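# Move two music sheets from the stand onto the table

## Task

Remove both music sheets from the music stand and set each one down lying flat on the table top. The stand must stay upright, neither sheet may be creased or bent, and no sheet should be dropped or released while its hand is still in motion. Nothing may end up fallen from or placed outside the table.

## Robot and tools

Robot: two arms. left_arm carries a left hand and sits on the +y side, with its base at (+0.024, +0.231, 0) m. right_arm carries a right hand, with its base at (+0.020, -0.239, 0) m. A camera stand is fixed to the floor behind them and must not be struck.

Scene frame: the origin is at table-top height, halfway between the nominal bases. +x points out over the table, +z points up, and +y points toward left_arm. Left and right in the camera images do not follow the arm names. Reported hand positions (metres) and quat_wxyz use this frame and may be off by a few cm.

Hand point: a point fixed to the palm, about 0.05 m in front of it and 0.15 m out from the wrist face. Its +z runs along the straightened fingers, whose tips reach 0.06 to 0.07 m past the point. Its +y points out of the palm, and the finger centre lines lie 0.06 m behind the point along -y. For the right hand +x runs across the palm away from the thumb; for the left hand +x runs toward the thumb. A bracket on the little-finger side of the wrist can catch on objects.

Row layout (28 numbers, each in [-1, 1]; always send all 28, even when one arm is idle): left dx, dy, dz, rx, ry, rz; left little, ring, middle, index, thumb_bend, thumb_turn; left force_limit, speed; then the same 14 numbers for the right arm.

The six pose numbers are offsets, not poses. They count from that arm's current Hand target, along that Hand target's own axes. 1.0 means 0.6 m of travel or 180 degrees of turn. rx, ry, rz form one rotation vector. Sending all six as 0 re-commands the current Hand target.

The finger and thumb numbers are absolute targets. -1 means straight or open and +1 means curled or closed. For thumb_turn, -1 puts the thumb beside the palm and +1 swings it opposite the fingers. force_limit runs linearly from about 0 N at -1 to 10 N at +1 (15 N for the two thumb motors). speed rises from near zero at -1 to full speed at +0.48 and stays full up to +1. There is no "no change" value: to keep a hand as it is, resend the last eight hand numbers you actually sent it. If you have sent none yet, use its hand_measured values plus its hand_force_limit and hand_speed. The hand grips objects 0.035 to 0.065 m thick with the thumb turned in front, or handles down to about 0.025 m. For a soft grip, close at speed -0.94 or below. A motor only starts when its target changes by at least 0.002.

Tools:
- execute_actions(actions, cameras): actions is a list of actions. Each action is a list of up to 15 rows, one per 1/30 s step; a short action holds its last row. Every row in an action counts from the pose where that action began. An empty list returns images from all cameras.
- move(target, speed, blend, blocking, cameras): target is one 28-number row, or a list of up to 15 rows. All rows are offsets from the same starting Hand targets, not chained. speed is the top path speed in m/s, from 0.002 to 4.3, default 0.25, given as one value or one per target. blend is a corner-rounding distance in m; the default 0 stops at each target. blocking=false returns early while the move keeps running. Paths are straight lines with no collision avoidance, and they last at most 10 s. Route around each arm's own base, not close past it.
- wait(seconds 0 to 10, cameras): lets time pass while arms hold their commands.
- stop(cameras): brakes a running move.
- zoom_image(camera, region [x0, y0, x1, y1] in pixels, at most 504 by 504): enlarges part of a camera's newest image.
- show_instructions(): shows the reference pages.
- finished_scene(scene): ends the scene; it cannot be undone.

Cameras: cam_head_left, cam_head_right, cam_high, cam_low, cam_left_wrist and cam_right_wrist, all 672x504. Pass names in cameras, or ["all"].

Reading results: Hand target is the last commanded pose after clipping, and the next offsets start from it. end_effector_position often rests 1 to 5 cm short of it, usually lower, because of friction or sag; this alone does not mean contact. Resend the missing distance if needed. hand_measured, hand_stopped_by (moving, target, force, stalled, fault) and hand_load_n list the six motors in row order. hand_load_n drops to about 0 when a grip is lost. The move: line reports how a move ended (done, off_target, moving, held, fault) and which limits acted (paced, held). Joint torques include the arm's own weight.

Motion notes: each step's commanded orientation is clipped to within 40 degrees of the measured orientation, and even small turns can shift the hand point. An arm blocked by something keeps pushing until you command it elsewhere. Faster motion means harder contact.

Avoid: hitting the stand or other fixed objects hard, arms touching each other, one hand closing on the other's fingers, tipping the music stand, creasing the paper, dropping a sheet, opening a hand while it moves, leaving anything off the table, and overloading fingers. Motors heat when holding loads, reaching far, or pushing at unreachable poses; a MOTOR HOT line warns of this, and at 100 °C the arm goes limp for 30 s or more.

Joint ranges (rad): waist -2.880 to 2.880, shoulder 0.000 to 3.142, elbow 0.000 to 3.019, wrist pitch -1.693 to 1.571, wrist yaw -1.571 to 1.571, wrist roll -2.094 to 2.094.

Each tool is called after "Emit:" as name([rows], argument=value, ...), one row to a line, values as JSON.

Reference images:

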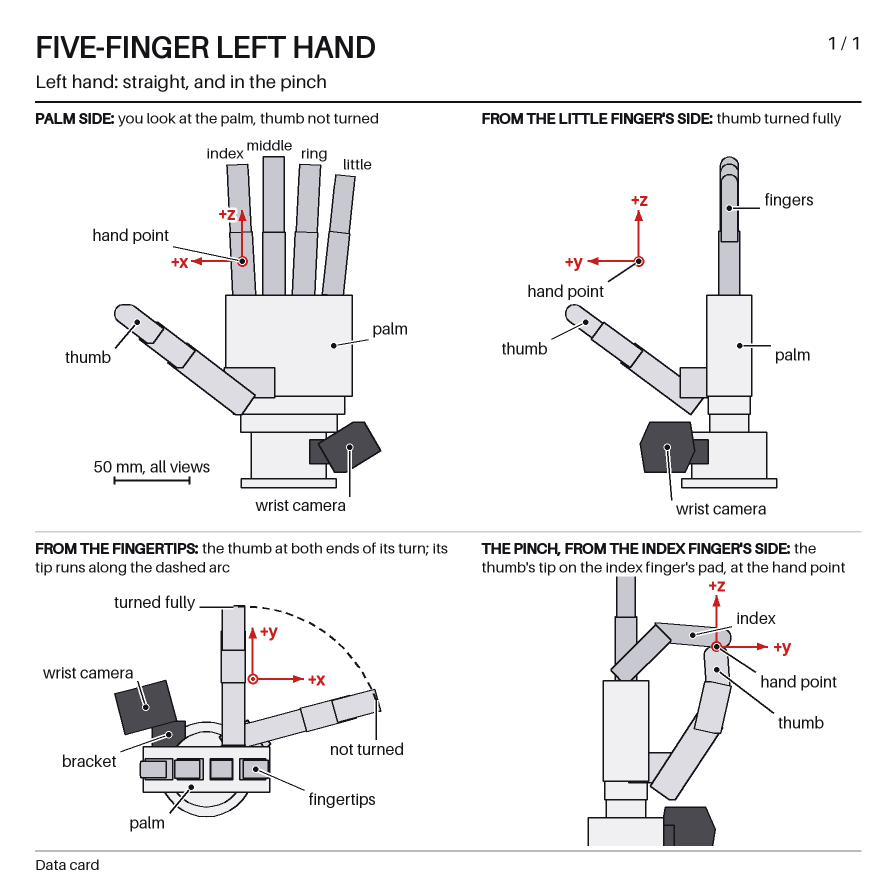

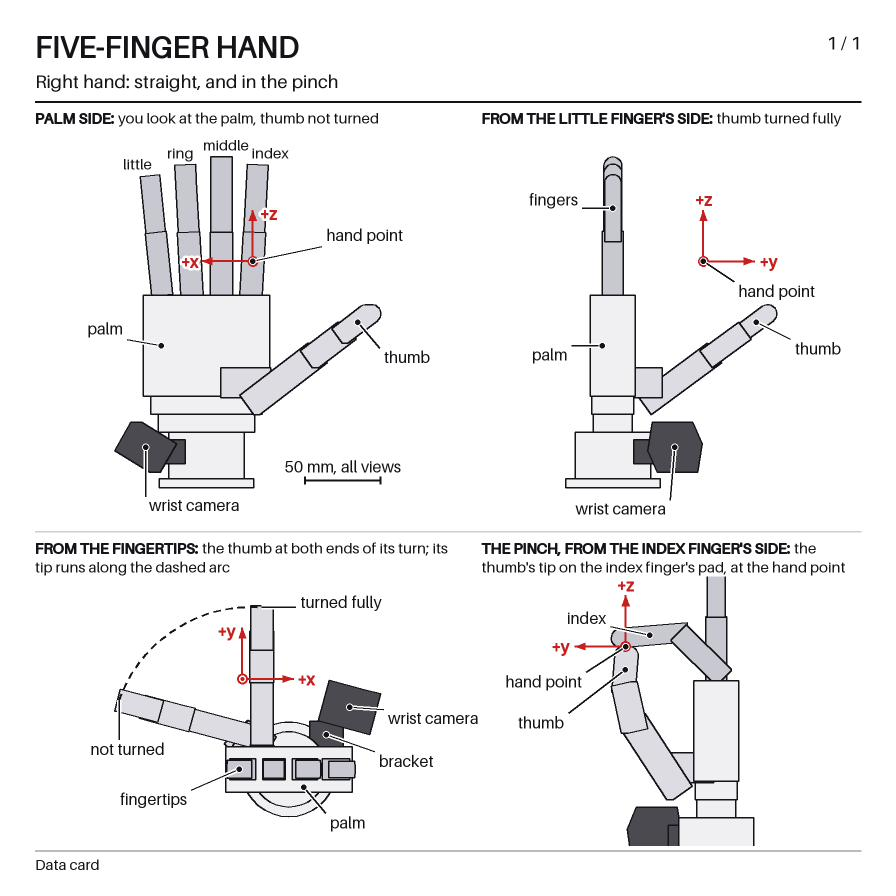

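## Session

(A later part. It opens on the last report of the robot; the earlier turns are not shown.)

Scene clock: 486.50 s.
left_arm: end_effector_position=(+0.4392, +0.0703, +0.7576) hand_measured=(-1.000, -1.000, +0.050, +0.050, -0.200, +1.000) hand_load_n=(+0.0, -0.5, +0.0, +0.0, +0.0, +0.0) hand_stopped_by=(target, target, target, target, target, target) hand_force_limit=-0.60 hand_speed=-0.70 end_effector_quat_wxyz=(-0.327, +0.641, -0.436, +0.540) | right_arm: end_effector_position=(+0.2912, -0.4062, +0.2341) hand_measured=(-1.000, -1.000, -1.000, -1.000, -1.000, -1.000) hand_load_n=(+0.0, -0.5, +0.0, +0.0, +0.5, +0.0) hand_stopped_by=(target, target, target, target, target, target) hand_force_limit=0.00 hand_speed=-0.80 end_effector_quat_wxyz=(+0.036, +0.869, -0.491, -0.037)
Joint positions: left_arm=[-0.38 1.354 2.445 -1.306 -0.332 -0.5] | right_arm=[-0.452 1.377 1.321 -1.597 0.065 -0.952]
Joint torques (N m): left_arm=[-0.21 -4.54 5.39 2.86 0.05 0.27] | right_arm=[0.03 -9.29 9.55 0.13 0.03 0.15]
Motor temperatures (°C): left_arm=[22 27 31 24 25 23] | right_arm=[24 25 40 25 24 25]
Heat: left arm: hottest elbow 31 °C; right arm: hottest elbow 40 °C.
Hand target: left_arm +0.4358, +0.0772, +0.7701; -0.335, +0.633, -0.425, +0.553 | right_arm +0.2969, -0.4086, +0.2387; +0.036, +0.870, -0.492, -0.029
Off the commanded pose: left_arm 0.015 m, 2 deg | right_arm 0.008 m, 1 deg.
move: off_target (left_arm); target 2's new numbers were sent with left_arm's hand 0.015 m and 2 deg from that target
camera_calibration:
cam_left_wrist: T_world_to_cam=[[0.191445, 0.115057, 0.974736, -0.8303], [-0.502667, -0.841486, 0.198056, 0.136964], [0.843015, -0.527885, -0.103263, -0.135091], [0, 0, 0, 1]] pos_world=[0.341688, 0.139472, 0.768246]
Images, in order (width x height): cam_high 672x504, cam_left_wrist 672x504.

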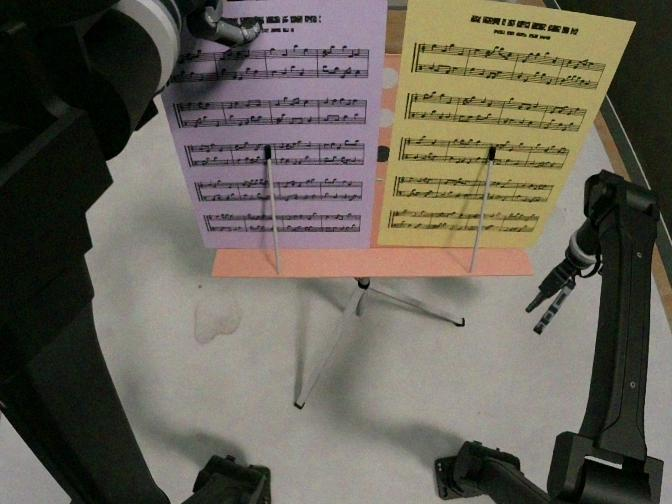

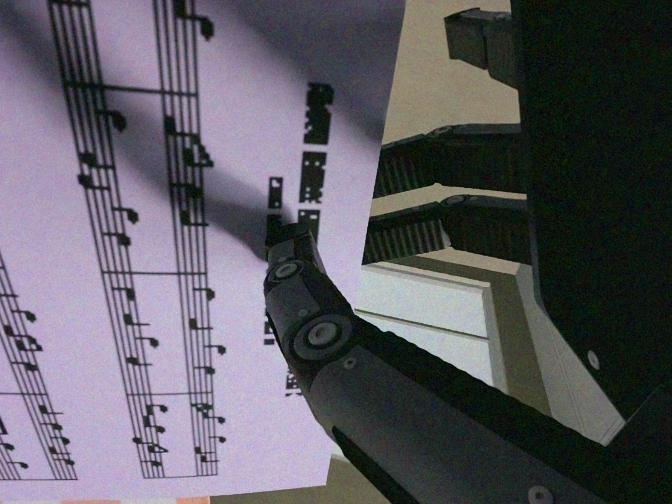

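Emit:
move([
  [0,0,0,0,0,0,-1,-1,0.05,0.05,-0.03,1,-0.6,-0.85,0,0,0,0,0,0,-1,-1,-1,-1,-1,-1,0,-0.8],
  [0,0,0,0,0,0,-1,-1,0.18,0.18,-0.03,1,-0.6,-0.9,0,0,0,0,0,0,-1,-1,-1,-1,-1,-1,0,-0.8],
], speed=0.08, cameras=["cam_left_wrist","cam_high"])

Scene clock: 495.47 s.
left_arm: end_effector_position=(+0.4392, +0.0703, +0.7576) hand_measured=(-1.000, -1.000, +0.180, +0.180, -0.030, +1.000) hand_load_n=(+0.0, -0.5, +0.0, +0.0, +0.0, +0.0) hand_stopped_by=(target, target, target, target, target, target) hand_force_limit=-0.60 hand_speed=-0.90 end_effector_quat_wxyz=(-0.327, +0.641, -0.436, +0.540) | right_arm: end_effector_position=(+0.2912, -0.4062, +0.2341) hand_measured=(-1.000, -1.000, -1.000, -1.000, -1.000, -1.000) hand_load_n=(+0.0, +0.0, +0.0, +0.0, +0.0, +0.0) hand_stopped_by=(target, target, target, target, target, target) hand_force_limit=0.00 hand_speed=-0.80 end_effector_quat_wxyz=(+0.036, +0.869, -0.491, -0.037)
Joint positions: left_arm=[-0.38 1.354 2.445 -1.306 -0.332 -0.5] | right_arm=[-0.452 1.377 1.321 -1.597 0.065 -0.952]
Joint torques (N m): left_arm=[-0.15 -4.54 5.39 2.86 0.04 0.27] | right_arm=[-0.26 -9.29 9.66 0.12 0.02 0.13]
Heat: left arm: hottest elbow 31 °C; right arm: hottest elbow 40 °C.
Hand target: left_arm +0.4358, +0.0772, +0.7701; -0.335, +0.633, -0.425, +0.553 | right_arm +0.2969, -0.4086, +0.2387; +0.036, +0.870, -0.492, -0.029
Off the commanded pose: left_arm 0.015 m, 2 deg | right_arm 0.008 m, 1 deg.
move: off_target (left_arm); target 2's new numbers were sent with left_arm's hand 0.015 m and 2 deg from that target
camera_calibration:
cam_left_wrist: T_world_to_cam=[[0.191445, 0.115057, 0.974736, -0.8303], [-0.502667, -0.841486, 0.198056, 0.136964], [0.843015, -0.527885, -0.103263, -0.135091], [0, 0, 0, 1]] pos_world=[0.341688, 0.139472, 0.768246]
Images, in order (width x height): cam_high 672x504, cam_left_wrist 672x504.

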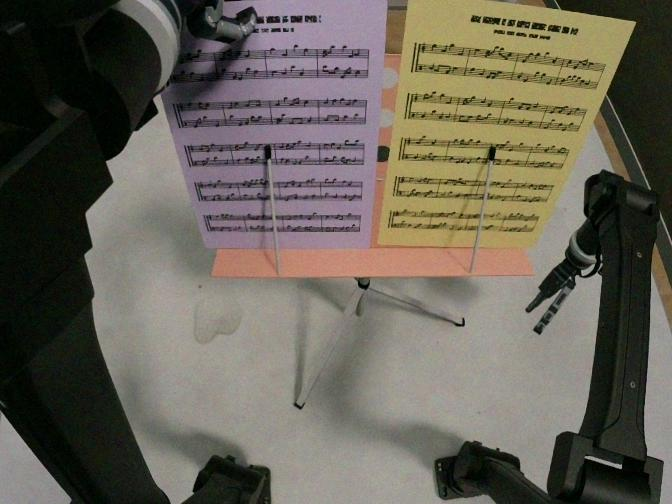

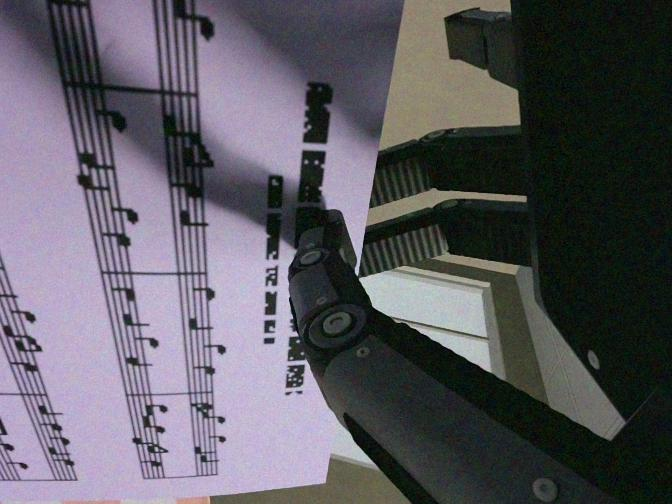

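Emit:
move(target=[0,0,0,0,0,0,-1,-1,0.5,0.5,-0.03,1,-0.6,-0.9,0,0,0,0,0,0,-1,-1,-1,-1,-1,-1,0,-0.8], speed=0.08, cameras=["cam_left_wrist","cam_high"])

Scene clock: 500.97 s.
left_arm: end_effector_position=(+0.4392, +0.0703, +0.7576) hand_measured=(-1.000, -1.000, +0.224, +0.226, -0.030, +1.000) hand_load_n=(+0.0, +0.0, +4.0, +2.5, +1.0, +0.0) hand_stopped_by=(target, target, force, force, target, target) hand_force_limit=-0.60 hand_speed=-0.90 end_effector_quat_wxyz=(-0.327, +0.641, -0.436, +0.540) | right_arm: end_effector_position=(+0.2912, -0.4062, +0.2341) hand_measured=(-1.000, -1.000, -1.000, -1.000, -1.000, -1.000) hand_load_n=(+0.0, +0.0, +0.0, +0.0, +0.0, +0.5) hand_stopped_by=(target, target, target, target, target, target) hand_force_limit=0.00 hand_speed=-0.80 end_effector_quat_wxyz=(+0.036, +0.869, -0.491, -0.037)
Joint positions: left_arm=[-0.38 1.354 2.445 -1.306 -0.332 -0.5] | right_arm=[-0.452 1.377 1.321 -1.597 0.065 -0.952]
Joint torques (N m): left_arm=[-0.26 -4.54 5.39 2.86 0.05 0.27] | right_arm=[-0.15 -9.17 9.65 0.05 0.01 0.15]
Heat: left arm: hottest elbow 31 °C; right arm: hottest elbow 40 °C.
Hand target: left_arm +0.4359, +0.0772, +0.7701; -0.335, +0.633, -0.425, +0.553 | right_arm +0.2969, -0.4086, +0.2387; +0.036, +0.870, -0.492, -0.029
Off the commanded pose: left_arm 0.015 m, 2 deg | right_arm 0.008 m, 1 deg.
move: off_target (left_arm)
camera_calibration:
cam_left_wrist: T_world_to_cam=[[0.191445, 0.115057, 0.974736, -0.8303], [-0.502667, -0.841486, 0.198056, 0.136964], [0.843015, -0.527885, -0.103263, -0.135091], [0, 0, 0, 1]] pos_world=[0.341688, 0.139472, 0.768246]
Images, in order (width x height): cam_high 672x504, cam_left_wrist 672x504.

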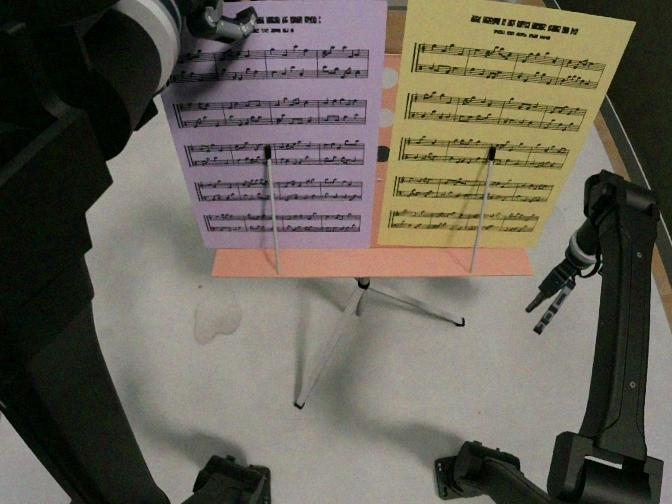

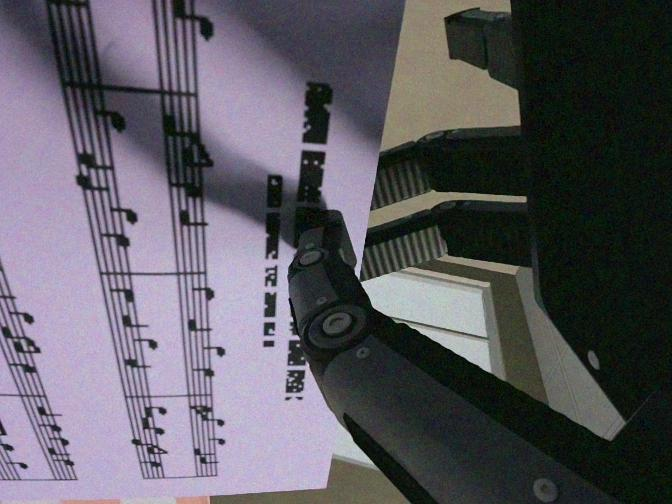

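Emit:
move(target=[0.0105,-0.0232,0.001,0,0,0,-1,-1,0.5,0.5,-0.03,1,-0.6,-0.9,0,0,0,0,0,0,-1,-1,-1,-1,-1,-1,0,-0.8], speed=0.04, cameras=["cam_left_wrist","cam_high"])

Scene clock: 515.80 s.
left_arm: end_effector_position=(+0.4411, +0.0709, +0.7797) hand_measured=(-1.000, -1.000, +0.224, +0.226, -0.030, +1.000) hand_load_n=(+0.0, -0.5, +4.0, +2.5, +1.0, +0.0) hand_stopped_by=(target, target, force, force, target, target) hand_force_limit=-0.60 hand_speed=-0.90 end_effector_quat_wxyz=(-0.330, +0.634, -0.428, +0.552) | right_arm: end_effector_position=(+0.2912, -0.4062, +0.2341) hand_measured=(-1.000, -1.000, -1.000, -1.000, -1.000, -1.000) hand_load_n=(+0.0, +0.0, +0.0, +0.0, +0.0, +0.0) hand_stopped_by=(target, target, target, target, target, target) hand_force_limit=0.00 hand_speed=-0.80 end_effector_quat_wxyz=(+0.036, +0.869, -0.491, -0.037)
Joint positions: left_arm=[-0.375 1.425 2.6 -1.356 -0.327 -0.497] | right_arm=[-0.452 1.377 1.321 -1.597 0.065 -0.952]
Joint torques (N m): left_arm=[-0.15 -3.31 6.97 1.43 0.07 0.25] | right_arm=[-0.09 -9.23 9.63 0.08 0.01 0.15]
Heat: left arm: hottest elbow 30 °C; right arm: hottest elbow 40 °C.
Hand target: left_arm +0.4390, +0.0772, +0.7850; -0.335, +0.634, -0.425, +0.553 | right_arm +0.2969, -0.4086, +0.2387; +0.036, +0.870, -0.492, -0.029
Off the commanded pose: left_arm 0.009 m, 1 deg | right_arm 0.008 m, 1 deg.
move: done
camera_calibration:
cam_left_wrist: T_world_to_cam=[[0.162067, 0.125428, 0.978776, -0.843208], [-0.508947, -0.839156, 0.191808, 0.141497], [0.845404, -0.52923, -0.0721633, -0.159319], [0, 0, 0, 1]] pos_world=[0.343359, 0.140184, 0.786674]
Images, in order (width x height): cam_high 672x504, cam_left_wrist 672x504.

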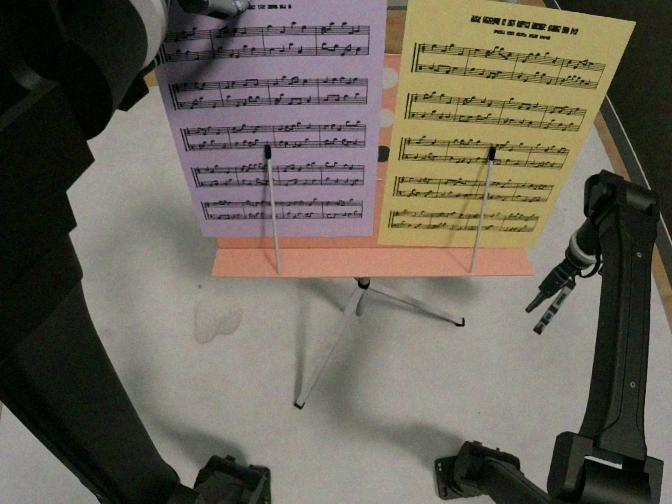

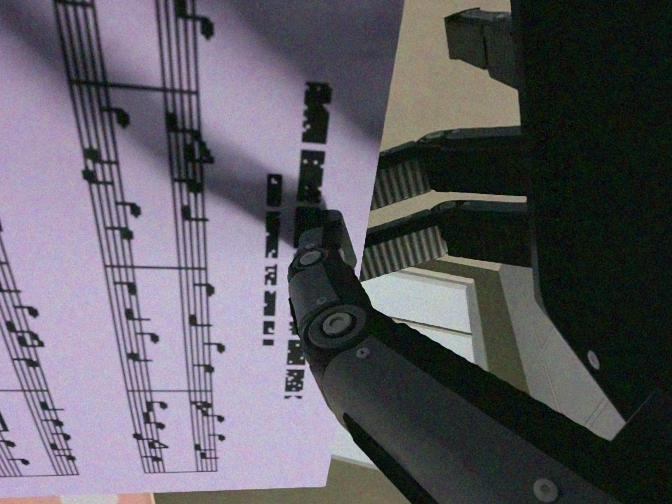

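Emit:
move([
  [-0.1284,-0.0604,0.005,0,0,0,-1,-1,0.5,0.5,-0.03,1,-0.6,-0.9,0,0,0,0,0,0,-1,-1,-1,-1,-1,-1,0,-0.8],
  [-0.2568,-0.1208,0.010,0,0,0,-1,-1,0.5,0.5,-0.03,1,-0.6,-0.9,0,0,0,0,0,0,-1,-1,-1,-1,-1,-1,0,-0.8],
], speed=0.06, blend=[0.02,0], cameras=["cam_left_wrist","cam_high","cam_low","cam_head_left"])

Scene clock: 530.50 s.
left_arm: end_effector_position=(+0.4578, +0.2451, +0.7796) hand_measured=(-1.000, -1.000, +0.224, +0.226, -0.030, +1.000) hand_load_n=(+0.0, +0.0, +4.5, +2.5, +1.5, -0.5) hand_stopped_by=(target, target, force, force, target, target) hand_force_limit=-0.60 hand_speed=-0.90 end_effector_quat_wxyz=(-0.329, +0.637, -0.425, +0.553) | right_arm: end_effector_position=(+0.2912, -0.4062, +0.2341) hand_measured=(-1.000, -1.000, -1.000, -1.000, -1.000, -1.000) hand_load_n=(+0.0, +0.0, +0.0, +0.0, +0.0, +0.0) hand_stopped_by=(target, target, target, target, target, target) hand_force_limit=0.00 hand_speed=-0.80 end_effector_quat_wxyz=(+0.036, +0.869, -0.491, -0.037)
Joint positions: left_arm=[0.312 1.451 2.627 -1.361 0.346 -0.384] | right_arm=[-0.452 1.377 1.321 -1.597 0.065 -0.952]
Joint torques (N m): left_arm=[-0.44 -3.84 6.95 1.44 0.22 0.27] | right_arm=[0.21 -9.23 9.61 0.08 0.02 0.15]
Heat: left arm: hottest elbow 31 °C; right arm: hottest elbow 41 °C.
Hand target: left_arm +0.4528, +0.2471, +0.7850; -0.335, +0.633, -0.425, +0.553 | right_arm +0.2969, -0.4086, +0.2387; +0.036, +0.870, -0.492, -0.029
Off the commanded pose: left_arm 0.007 m, 1 deg | right_arm 0.008 m, 1 deg.
move: done
camera_calibration:
cam_left_wrist: T_world_to_cam=[[0.163226, 0.134568, 0.977368, -0.86935], [-0.504688, -0.839835, 0.199918, 0.288174], [0.847731, -0.525898, -0.0691682, -0.0854171], [0, 0, 0, 1]] pos_world=[0.359749, 0.314085, 0.786155]
Images, in order (width x height): cam_head_left 672x504, cam_high 672x504, cam_low 672x504, cam_left_wrist 672x504.

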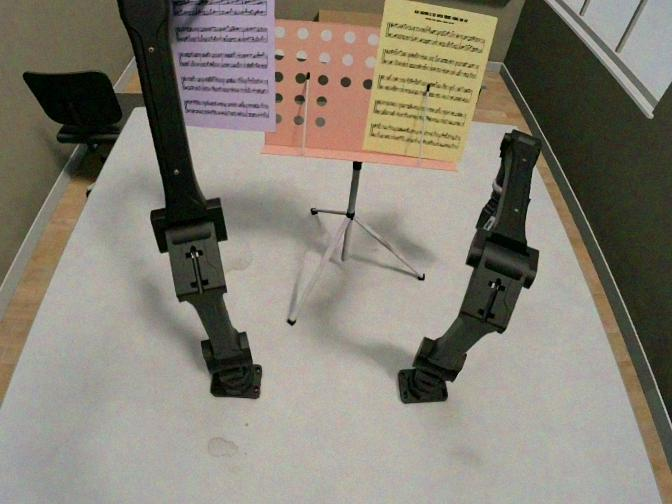

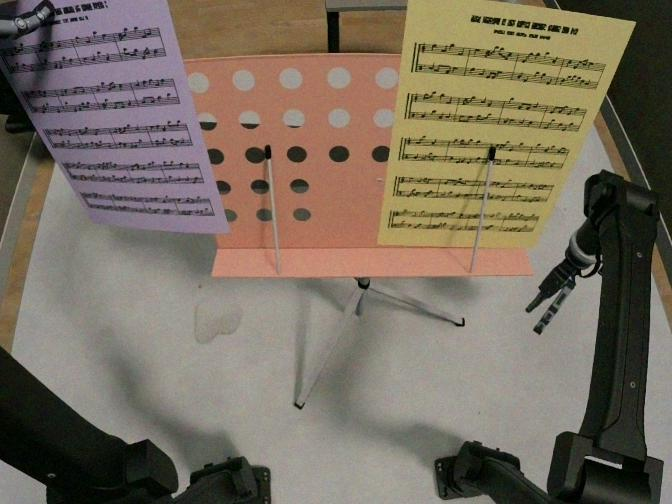

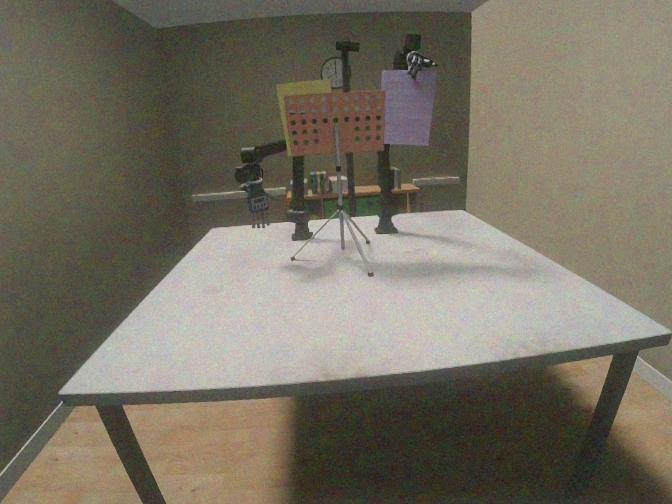

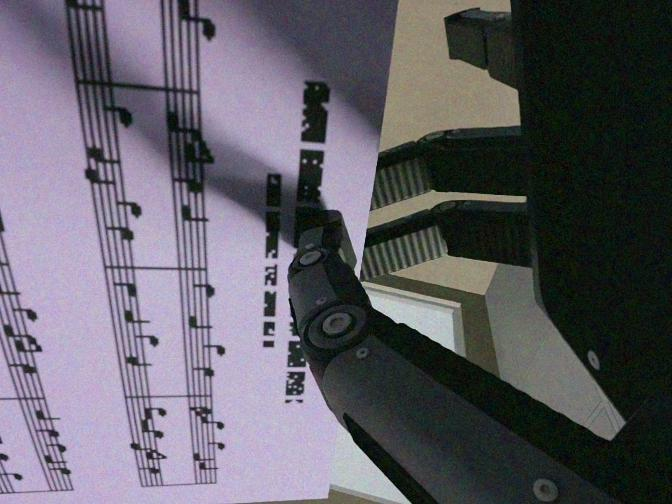

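Emit:
move([
  [-0.1733,-0.063,-0.0953,0,0,0,0.1,0.1,0.5,0.5,-0.03,1,-0.6,-0.6,0,0,0,0,0,0,-1,-1,-1,-1,-1,-1,0,-0.8],
  [-0.489,0.6195,0.0033,0,0,0,0.1,0.1,0.5,0.5,-0.03,1,-0.6,-0.6,0,0,0,0,0,0,-1,-1,-1,-1,-1,-1,0,-0.8],
], speed=[0.08,0.12], blend=[0.03,0], cameras=["cam_left_wrist","cam_high","cam_low","cam_head_left"])

Scene clock: 588.97 s.
left_arm: end_effector_position=(+0.3848, +0.3545, +0.3185) hand_measured=(+0.100, +0.100, +0.224, +0.226, -0.030, +1.000) hand_load_n=(+0.0, +0.0, +4.0, +2.5, +1.0, +0.0) hand_stopped_by=(target, target, force, force, target, target) hand_force_limit=-0.60 hand_speed=-0.60 end_effector_quat_wxyz=(-0.314, +0.646, -0.423, +0.552) | right_arm: end_effector_position=(+0.2912, -0.4062, +0.2341) hand_measured=(-1.000, -1.000, -1.000, -1.000, -1.000, -1.000) hand_load_n=(+0.0, +0.0, +0.0, +0.0, +0.0, +0.0) hand_stopped_by=(target, target, target, target, target, target) hand_force_limit=0.00 hand_speed=-0.80 end_effector_quat_wxyz=(+0.036, +0.869, -0.491, -0.037)
Joint positions: left_arm=[0.822 0.813 0.72 -0.203 0.849 -0.248] | right_arm=[-0.452 1.377 1.321 -1.597 0.065 -0.952]
Joint torques (N m): left_arm=[-0.09 -1.79 9.54 2.56 0.4 0.24] | right_arm=[-0.44 -9.23 9.63 0.03 0.01 0.14]
Heat: left arm: hottest elbow 32 °C; right arm: hottest elbow 41 °C.
Hand target: left_arm +0.3843, +0.3599, +0.3302; -0.335, +0.633, -0.425, +0.553 | right_arm +0.2969, -0.4086, +0.2387; +0.036, +0.870, -0.492, -0.029
Off the commanded pose: left_arm 0.013 m, 3 deg | right_arm 0.008 m, 1 deg.
move: off_target (left_arm)
camera_calibration:
cam_left_wrist: T_world_to_cam=[[0.185678, 0.158483, 0.969746, -0.436219], [-0.503869, -0.831919, 0.232435, 0.421836], [0.843587, -0.531783, -0.0746144, 0.00742599], [0, 0, 0, 1]] pos_world=[0.287282, 0.424016, 0.325526]
Images, in order (width x height): cam_head_left 672x504, cam_high 672x504, cam_low 672x504, cam_left_wrist 672x504.

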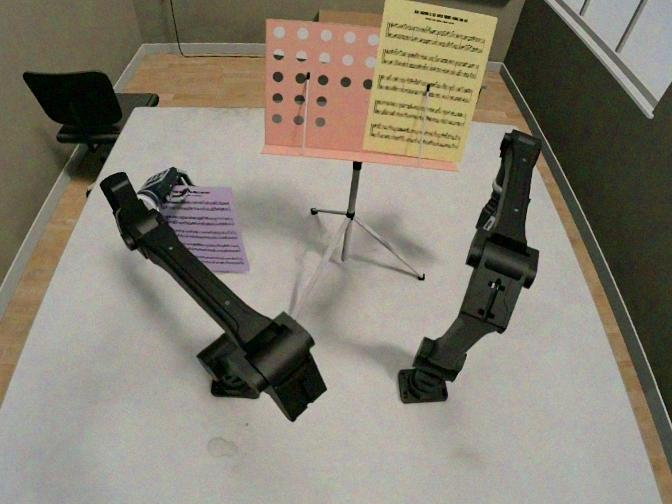

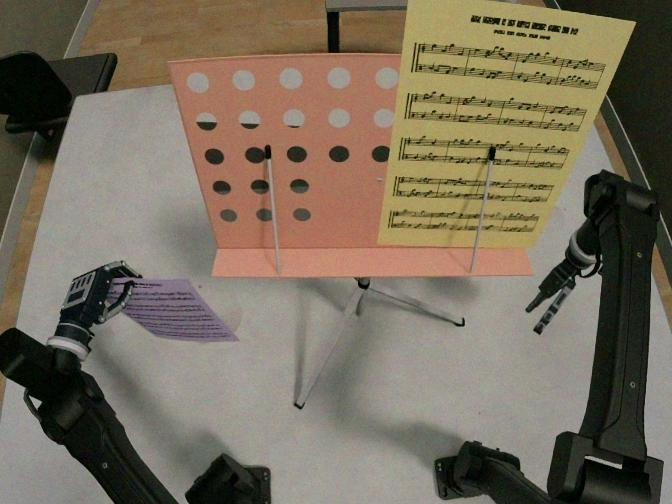

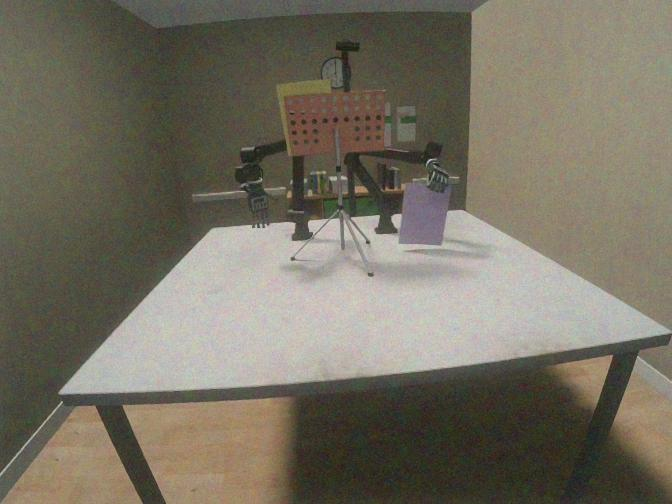

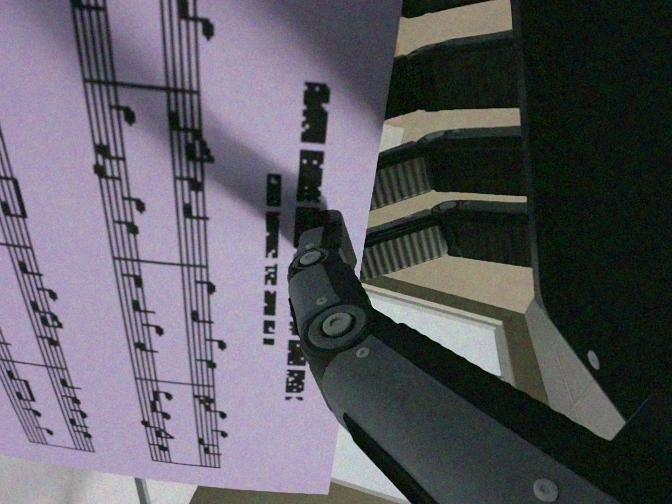

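Emit:
move([
  [-0.0377,0.066,0.1542,-0.1008,-0.0467,0,0.1,0.1,0.5,0.5,-0.03,1,-0.6,-0.6,0,0,0,0,0,0,-1,-1,-1,-1,-1,-1,0,-0.8],
  [-0.0782,0.139,0.2978,-0.2015,-0.0935,0,0.1,0.1,0.5,0.5,-0.03,1,-0.6,-0.6,0,0,0,0,0,0,-1,-1,-1,-1,-1,-1,0,-0.8],
], speed=0.12, blend=[0.03,0], cameras=["cam_left_wrist","cam_high","cam_low","cam_head_left"])

Scene clock: 616.53 s.
left_arm: end_effector_position=(+0.5318, +0.3583, +0.1867) hand_measured=(+0.100, +0.100, +0.224, +0.226, -0.030, +1.000) hand_load_n=(+0.0, +0.0, +4.0, +2.5, +1.5, +0.0) hand_stopped_by=(target, target, force, force, target, target) hand_force_limit=-0.60 hand_speed=-0.60 end_effector_quat_wxyz=(-0.166, +0.789, -0.516, +0.289) | right_arm: end_effector_position=(+0.2912, -0.4062, +0.2341) hand_measured=(-1.000, -1.000, -1.000, -1.000, -1.000, -1.000) hand_load_n=(+0.0, +0.0, +0.0, +0.0, +0.0, +0.0) hand_stopped_by=(target, target, target, target, target, target) hand_force_limit=0.00 hand_speed=-0.80 end_effector_quat_wxyz=(+0.036, +0.869, -0.491, -0.037)
Joint positions: left_arm=[0.433 1.455 1.213 -0.706 0.294 -0.086] | right_arm=[-0.452 1.377 1.321 -1.597 0.065 -0.952]
Joint torques (N m): left_arm=[-1.73 -8.47 12.12 0.8 0.15 0.27] | right_arm=[-0.09 -9.17 9.69 0.09 0.02 0.13]
Heat: left arm: hottest elbow 35 °C; right arm: hottest elbow 41 °C.
Hand target: left_arm +0.5451, +0.3599, +0.2067; -0.180, +0.779, -0.523, +0.297 | right_arm +0.2969, -0.4086, +0.2387; +0.036, +0.870, -0.492, -0.029
Off the commanded pose: left_arm 0.024 m, 2 deg | right_arm 0.008 m, 1 deg.
move: off_target (left_arm)
camera_calibration:
cam_left_wrist: T_world_to_cam=[[0.765604, 0.121039, 0.631823, -0.56823], [-0.250405, -0.848614, 0.465995, 0.357259], [0.592578, -0.51498, -0.619393, 0.104856], [0, 0, 0, 1]] pos_world=[0.462363, 0.425952, 0.257487]
Images, in order (width x height): cam_head_left 672x504, cam_high 672x504, cam_low 672x504, cam_left_wrist 672x504.

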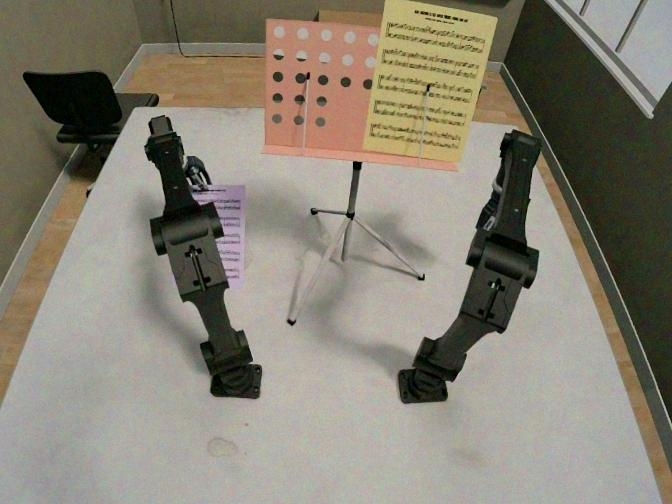

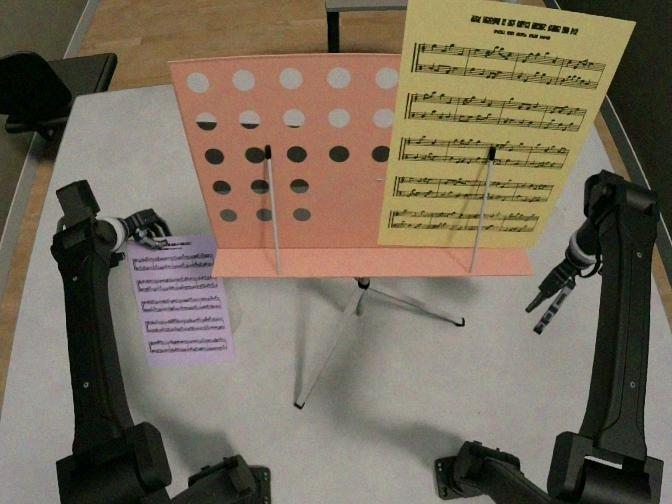

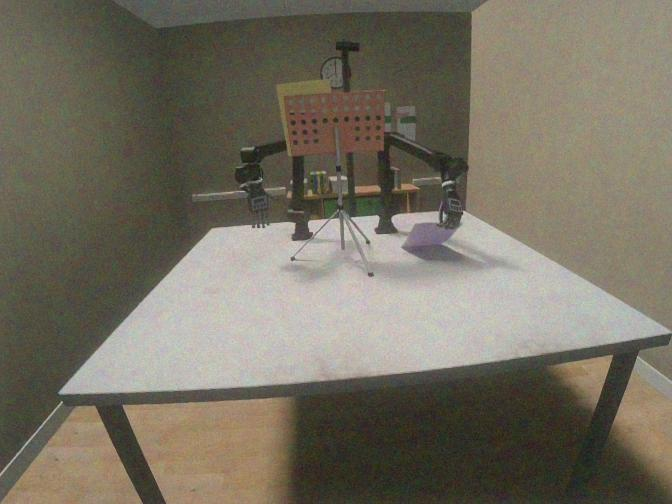

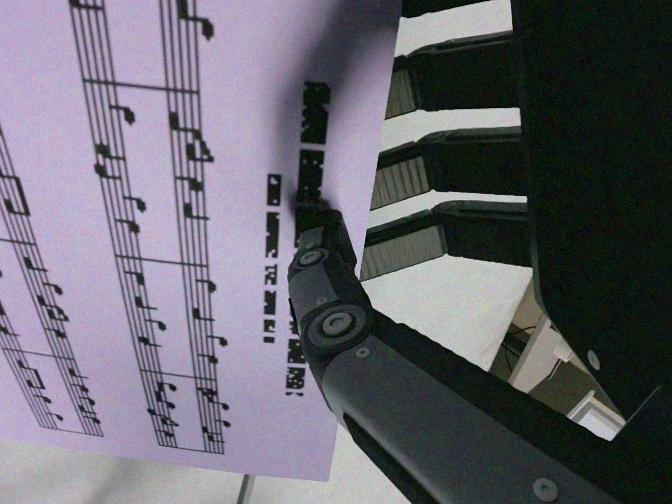

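Emit:
move([
  [-0.0127,0.0192,0.1367,-0.0857,-0.0398,0,0.1,0.1,0.5,0.5,-0.03,1,-0.6,-0.6,0,0,0,0,0,0,-1,-1,-1,-1,-1,-1,0,-0.8],
  [-0.0313,0.0562,0.2287,-0.1463,-0.068,0,0.1,0.1,0.5,0.5,-0.03,1,-0.6,-0.6,0,0,0,0,0,0,-1,-1,-1,-1,-1,-1,0,-0.8],
], speed=0.08, blend=[0.03,0], cameras=["cam_left_wrist","cam_high","cam_low","cam_head_left"])

Emit:
zoom_image(camera="cam_low", region=[380, 170, 500, 270])

Scene clock: 641.87 s.
left_arm: end_effector_position=(+0.5898, +0.3619, +0.0646) hand_measured=(+0.100, +0.100, +0.224, +0.226, -0.030, +1.000) hand_load_n=(+0.0, +0.0, +4.0, +2.5, +1.0, +0.0) hand_stopped_by=(target, target, force, force, target, target) hand_force_limit=-0.60 hand_speed=-0.60 end_effector_quat_wxyz=(-0.042, +0.828, -0.554, +0.078) | right_arm: end_effector_position=(+0.2912, -0.4062, +0.2341) hand_measured=(-1.000, -1.000, -1.000, -1.000, -1.000, -1.000) hand_load_n=(+0.0, +0.0, -0.5, +0.0, +0.0, +0.0) hand_stopped_by=(target, target, target, target, target, target) hand_force_limit=0.00 hand_speed=-0.80 end_effector_quat_wxyz=(+0.036, +0.869, -0.491, -0.037)
Joint positions: left_arm=[0.326 1.961 1.644 -1.09 0.071 -0.084] | right_arm=[-0.452 1.377 1.321 -1.597 0.065 -0.952]
Joint torques (N m): left_arm=[-1.96 -13.8 10.99 0.08 -0.04 0.11] | right_arm=[0.03 -9.35 9.63 0.1 0.01 0.12]
Motor temperatures (°C): left_arm=[22 27 37 23 25 23] | right_arm=[24 25 41 25 24 25]
Heat: left arm: hottest elbow 37 °C; right arm: hottest elbow 41 °C.
Hand target: left_arm +0.6051, +0.3599, +0.0773; -0.052, +0.826, -0.555, +0.086 | right_arm +0.2969, -0.4086, +0.2387; +0.036, +0.870, -0.492, -0.029
Off the commanded pose: left_arm 0.020 m, 1 deg | right_arm 0.008 m, 1 deg.
move: off_target (left_arm)
camera_calibration:
cam_left_wrist: T_world_to_cam=[[0.977816, 0.0903096, 0.189, -0.621337], [-0.0186932, -0.861064, 0.508154, 0.296926], [0.208632, -0.500413, -0.840273, 0.232229], [0, 0, 0, 1]] pos_world=[0.564653, 0.427995, 0.161684]
Images, in order (width x height): cam_head_left 672x504, cam_high 672x504, cam_low 672x504, cam_left_wrist 672x504.

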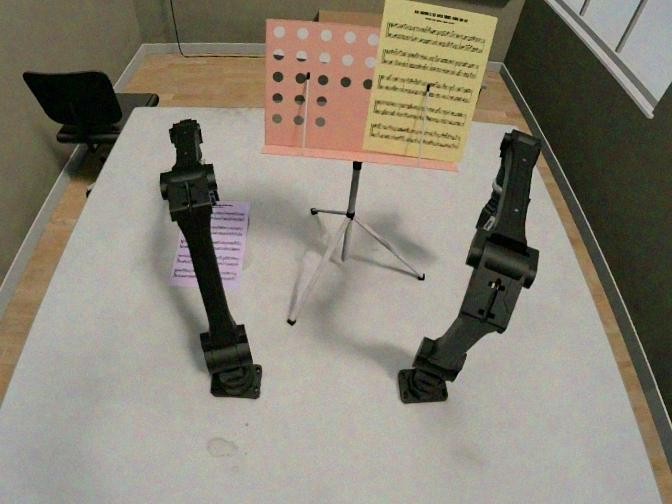

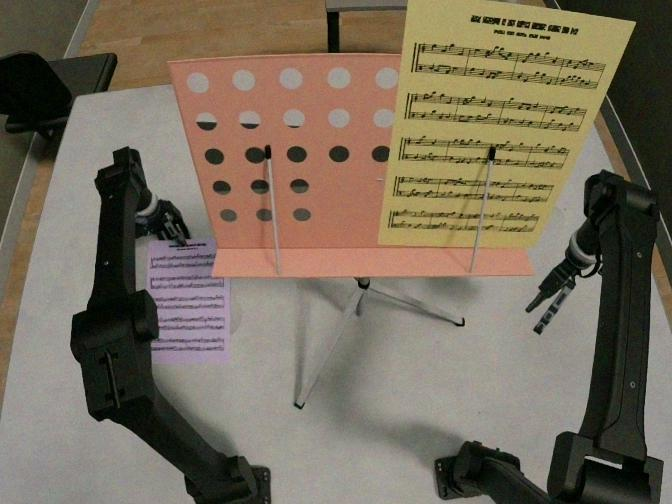

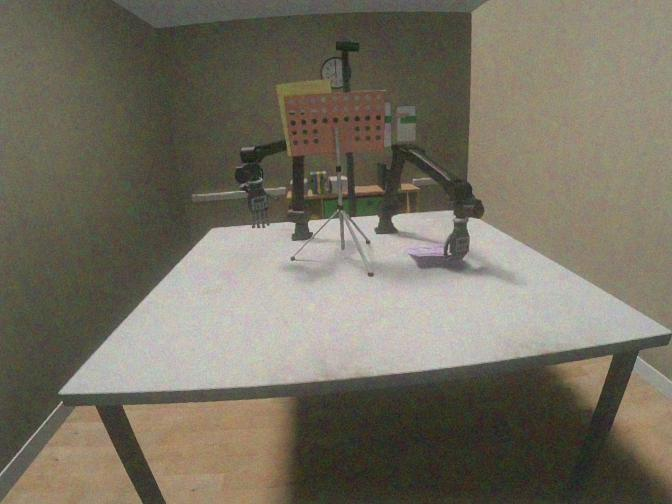

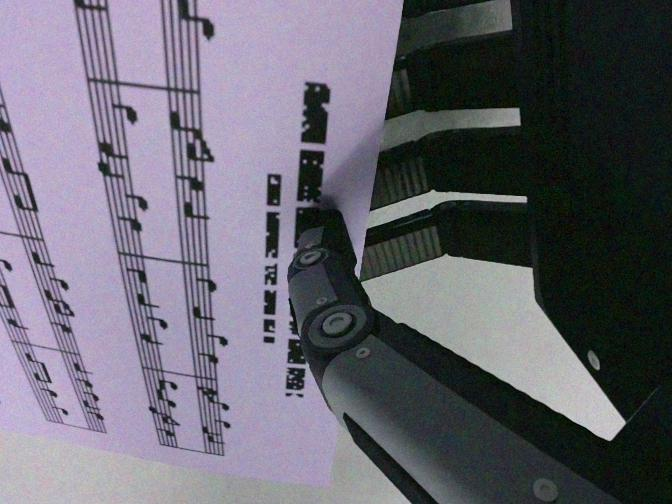

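Scaled by 4.200.

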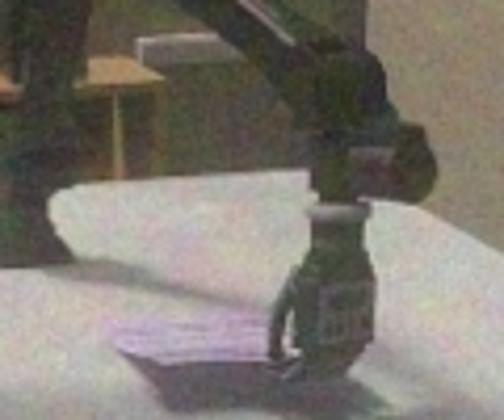

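Emit:
move(target=[0,-0.001,0.0377,-0.0202,-0.0094,0,0.1,0.1,0.5,0.5,-0.03,1,-0.6,-0.6,0,0,0,0,0,0,-1,-1,-1,-1,-1,-1,0,-0.8], speed=0.04, cameras=["cam_left_wrist","cam_low"])

Emit:
zoom_image(camera="cam_low", region=[380, 170, 500, 270])

Scene clock: 657.17 s.
left_arm: end_effector_position=(+0.5952, +0.3625, +0.0456) hand_measured=(+0.100, +0.100, +0.224, +0.226, -0.030, +1.000) hand_load_n=(+0.0, +0.0, +4.0, +3.0, +1.5, +0.0) hand_stopped_by=(target, target, force, force, target, target) hand_force_limit=-0.60 hand_speed=-0.60 end_effector_quat_wxyz=(-0.025, +0.830, -0.555, +0.050) | right_arm: end_effector_position=(+0.2912, -0.4062, +0.2341) hand_measured=(-1.000, -1.000, -1.000, -1.000, -1.000, -1.000) hand_load_n=(+0.0, +0.0, +0.0, +0.0, +0.0, +0.0) hand_stopped_by=(target, target, target, target, target, target) hand_force_limit=0.00 hand_speed=-0.80 end_effector_quat_wxyz=(+0.036, +0.869, -0.491, -0.037)
Joint positions: left_arm=[0.316 2.034 1.708 -1.142 0.046 -0.089] | right_arm=[-0.452 1.377 1.321 -1.597 0.065 -0.952]
Joint torques (N m): left_arm=[-1.96 -14.1 10.89 -0.05 -0.06 0.1] | right_arm=[-0.26 -9.29 9.66 0.09 0.01 0.14]
Heat: left arm: hottest elbow 38 °C; right arm: hottest elbow 41 °C.
Hand target: left_arm +0.6103, +0.3599, +0.0553; -0.034, +0.828, -0.556, +0.056 | right_arm +0.2969, -0.4086, +0.2387; +0.036, +0.870, -0.492, -0.029
Off the commanded pose: left_arm 0.018 m, 1 deg | right_arm 0.008 m, 1 deg.
move: off_target (left_arm)
camera_calibration:
cam_left_wrist: T_world_to_cam=[[0.988225, 0.0886265, 0.124724, -0.625743], [0.013696, -0.863125, 0.504804, 0.288809], [0.152391, -0.497152, -0.854176, 0.248318], [0, 0, 0, 1]] pos_world=[0.576578, 0.428187, 0.14436]
Images, in order (width x height): cam_low 672x504, cam_left_wrist 672x504.

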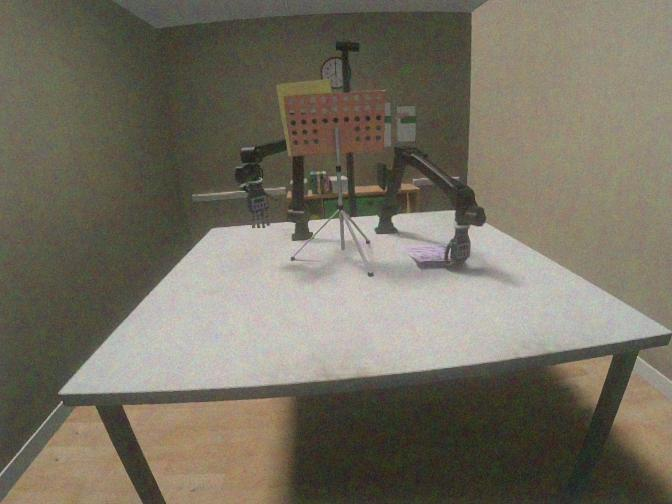

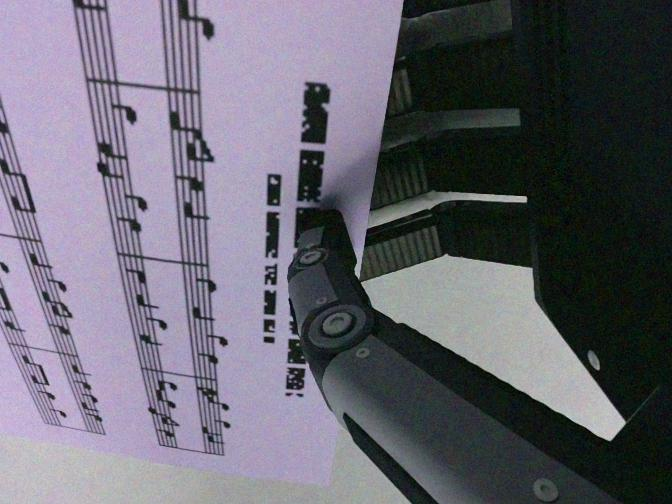

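Scaled by 4.200.

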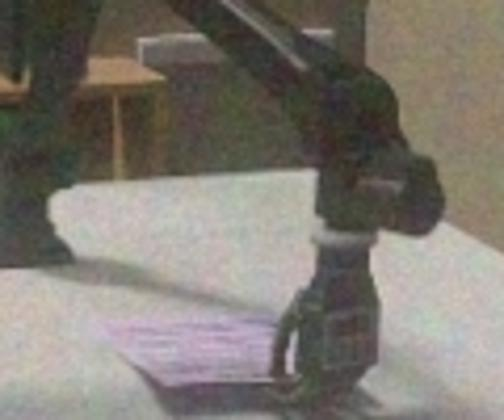

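Emit:
move(target=[0,0,0.0183,-0.0101,-0.0047,0,0.1,0.1,0.5,0.5,-0.03,1,-0.6,-0.6,0,0,0,0,0,0,-1,-1,-1,-1,-1,-1,0,-0.8], speed=0.03, cameras=["cam_left_wrist","cam_low"])

Emit:
zoom_image(camera="cam_low", region=[400, 220, 500, 280])

Scene clock: 670.90 s.
left_arm: end_effector_position=(+0.5964, +0.3626, +0.0347) hand_measured=(+0.100, +0.100, +0.224, +0.226, -0.030, +1.000) hand_load_n=(+0.0, +0.0, +4.0, +3.0, +1.5, +0.0) hand_stopped_by=(target, target, force, force, target, target) hand_force_limit=-0.60 hand_speed=-0.60 end_effector_quat_wxyz=(-0.016, +0.830, -0.556, +0.035) | right_arm: end_effector_position=(+0.2912, -0.4062, +0.2341) hand_measured=(-1.000, -1.000, -1.000, -1.000, -1.000, -1.000) hand_load_n=(+0.0, +0.0, -0.5, +0.0, +0.0, +0.0) hand_stopped_by=(target, target, target, target, target, target) hand_force_limit=0.00 hand_speed=-0.80 end_effector_quat_wxyz=(+0.036, +0.869, -0.491, -0.037)
Joint positions: left_arm=[0.312 2.071 1.737 -1.168 0.034 -0.092] | right_arm=[-0.452 1.377 1.321 -1.597 0.065 -0.952]
Joint torques (N m): left_arm=[-2.02 -14.21 10.81 -0.1 -0.07 0.1] | right_arm=[-0.15 -9 9.58 0.05 0.03 0.14]
Heat: left arm: hottest elbow 38 °C; right arm: hottest elbow 42 °C.
Hand target: left_arm +0.6116, +0.3599, +0.0445; -0.025, +0.829, -0.557, +0.041 | right_arm +0.2969, -0.4086, +0.2387; +0.036, +0.870, -0.492, -0.029
Off the commanded pose: left_arm 0.018 m, 1 deg | right_arm 0.008 m, 1 deg.
move: off_target (left_arm)
camera_calibration:
cam_left_wrist: T_world_to_cam=[[0.992056, 0.088421, 0.0894831, -0.62659], [0.0316301, -0.863786, 0.502865, 0.28388], [0.121758, -0.49604, -0.85972, 0.256974], [0, 0, 0, 1]] pos_world=[0.581345, 0.428085, 0.134241]
Images, in order (width x height): cam_low 672x504, cam_left_wrist 672x504.

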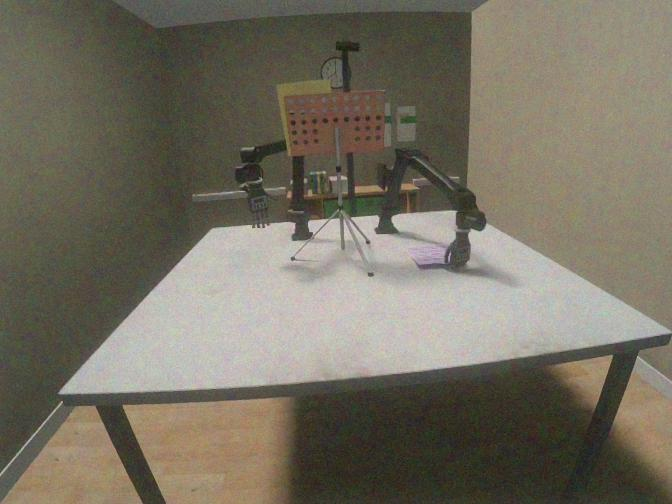

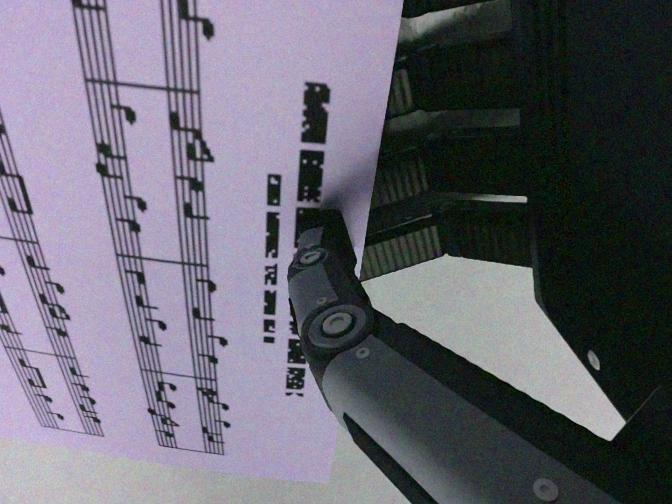

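Scaled by 5.040.

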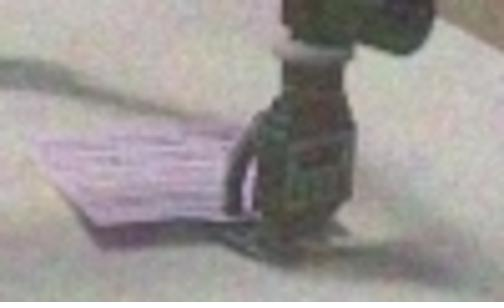

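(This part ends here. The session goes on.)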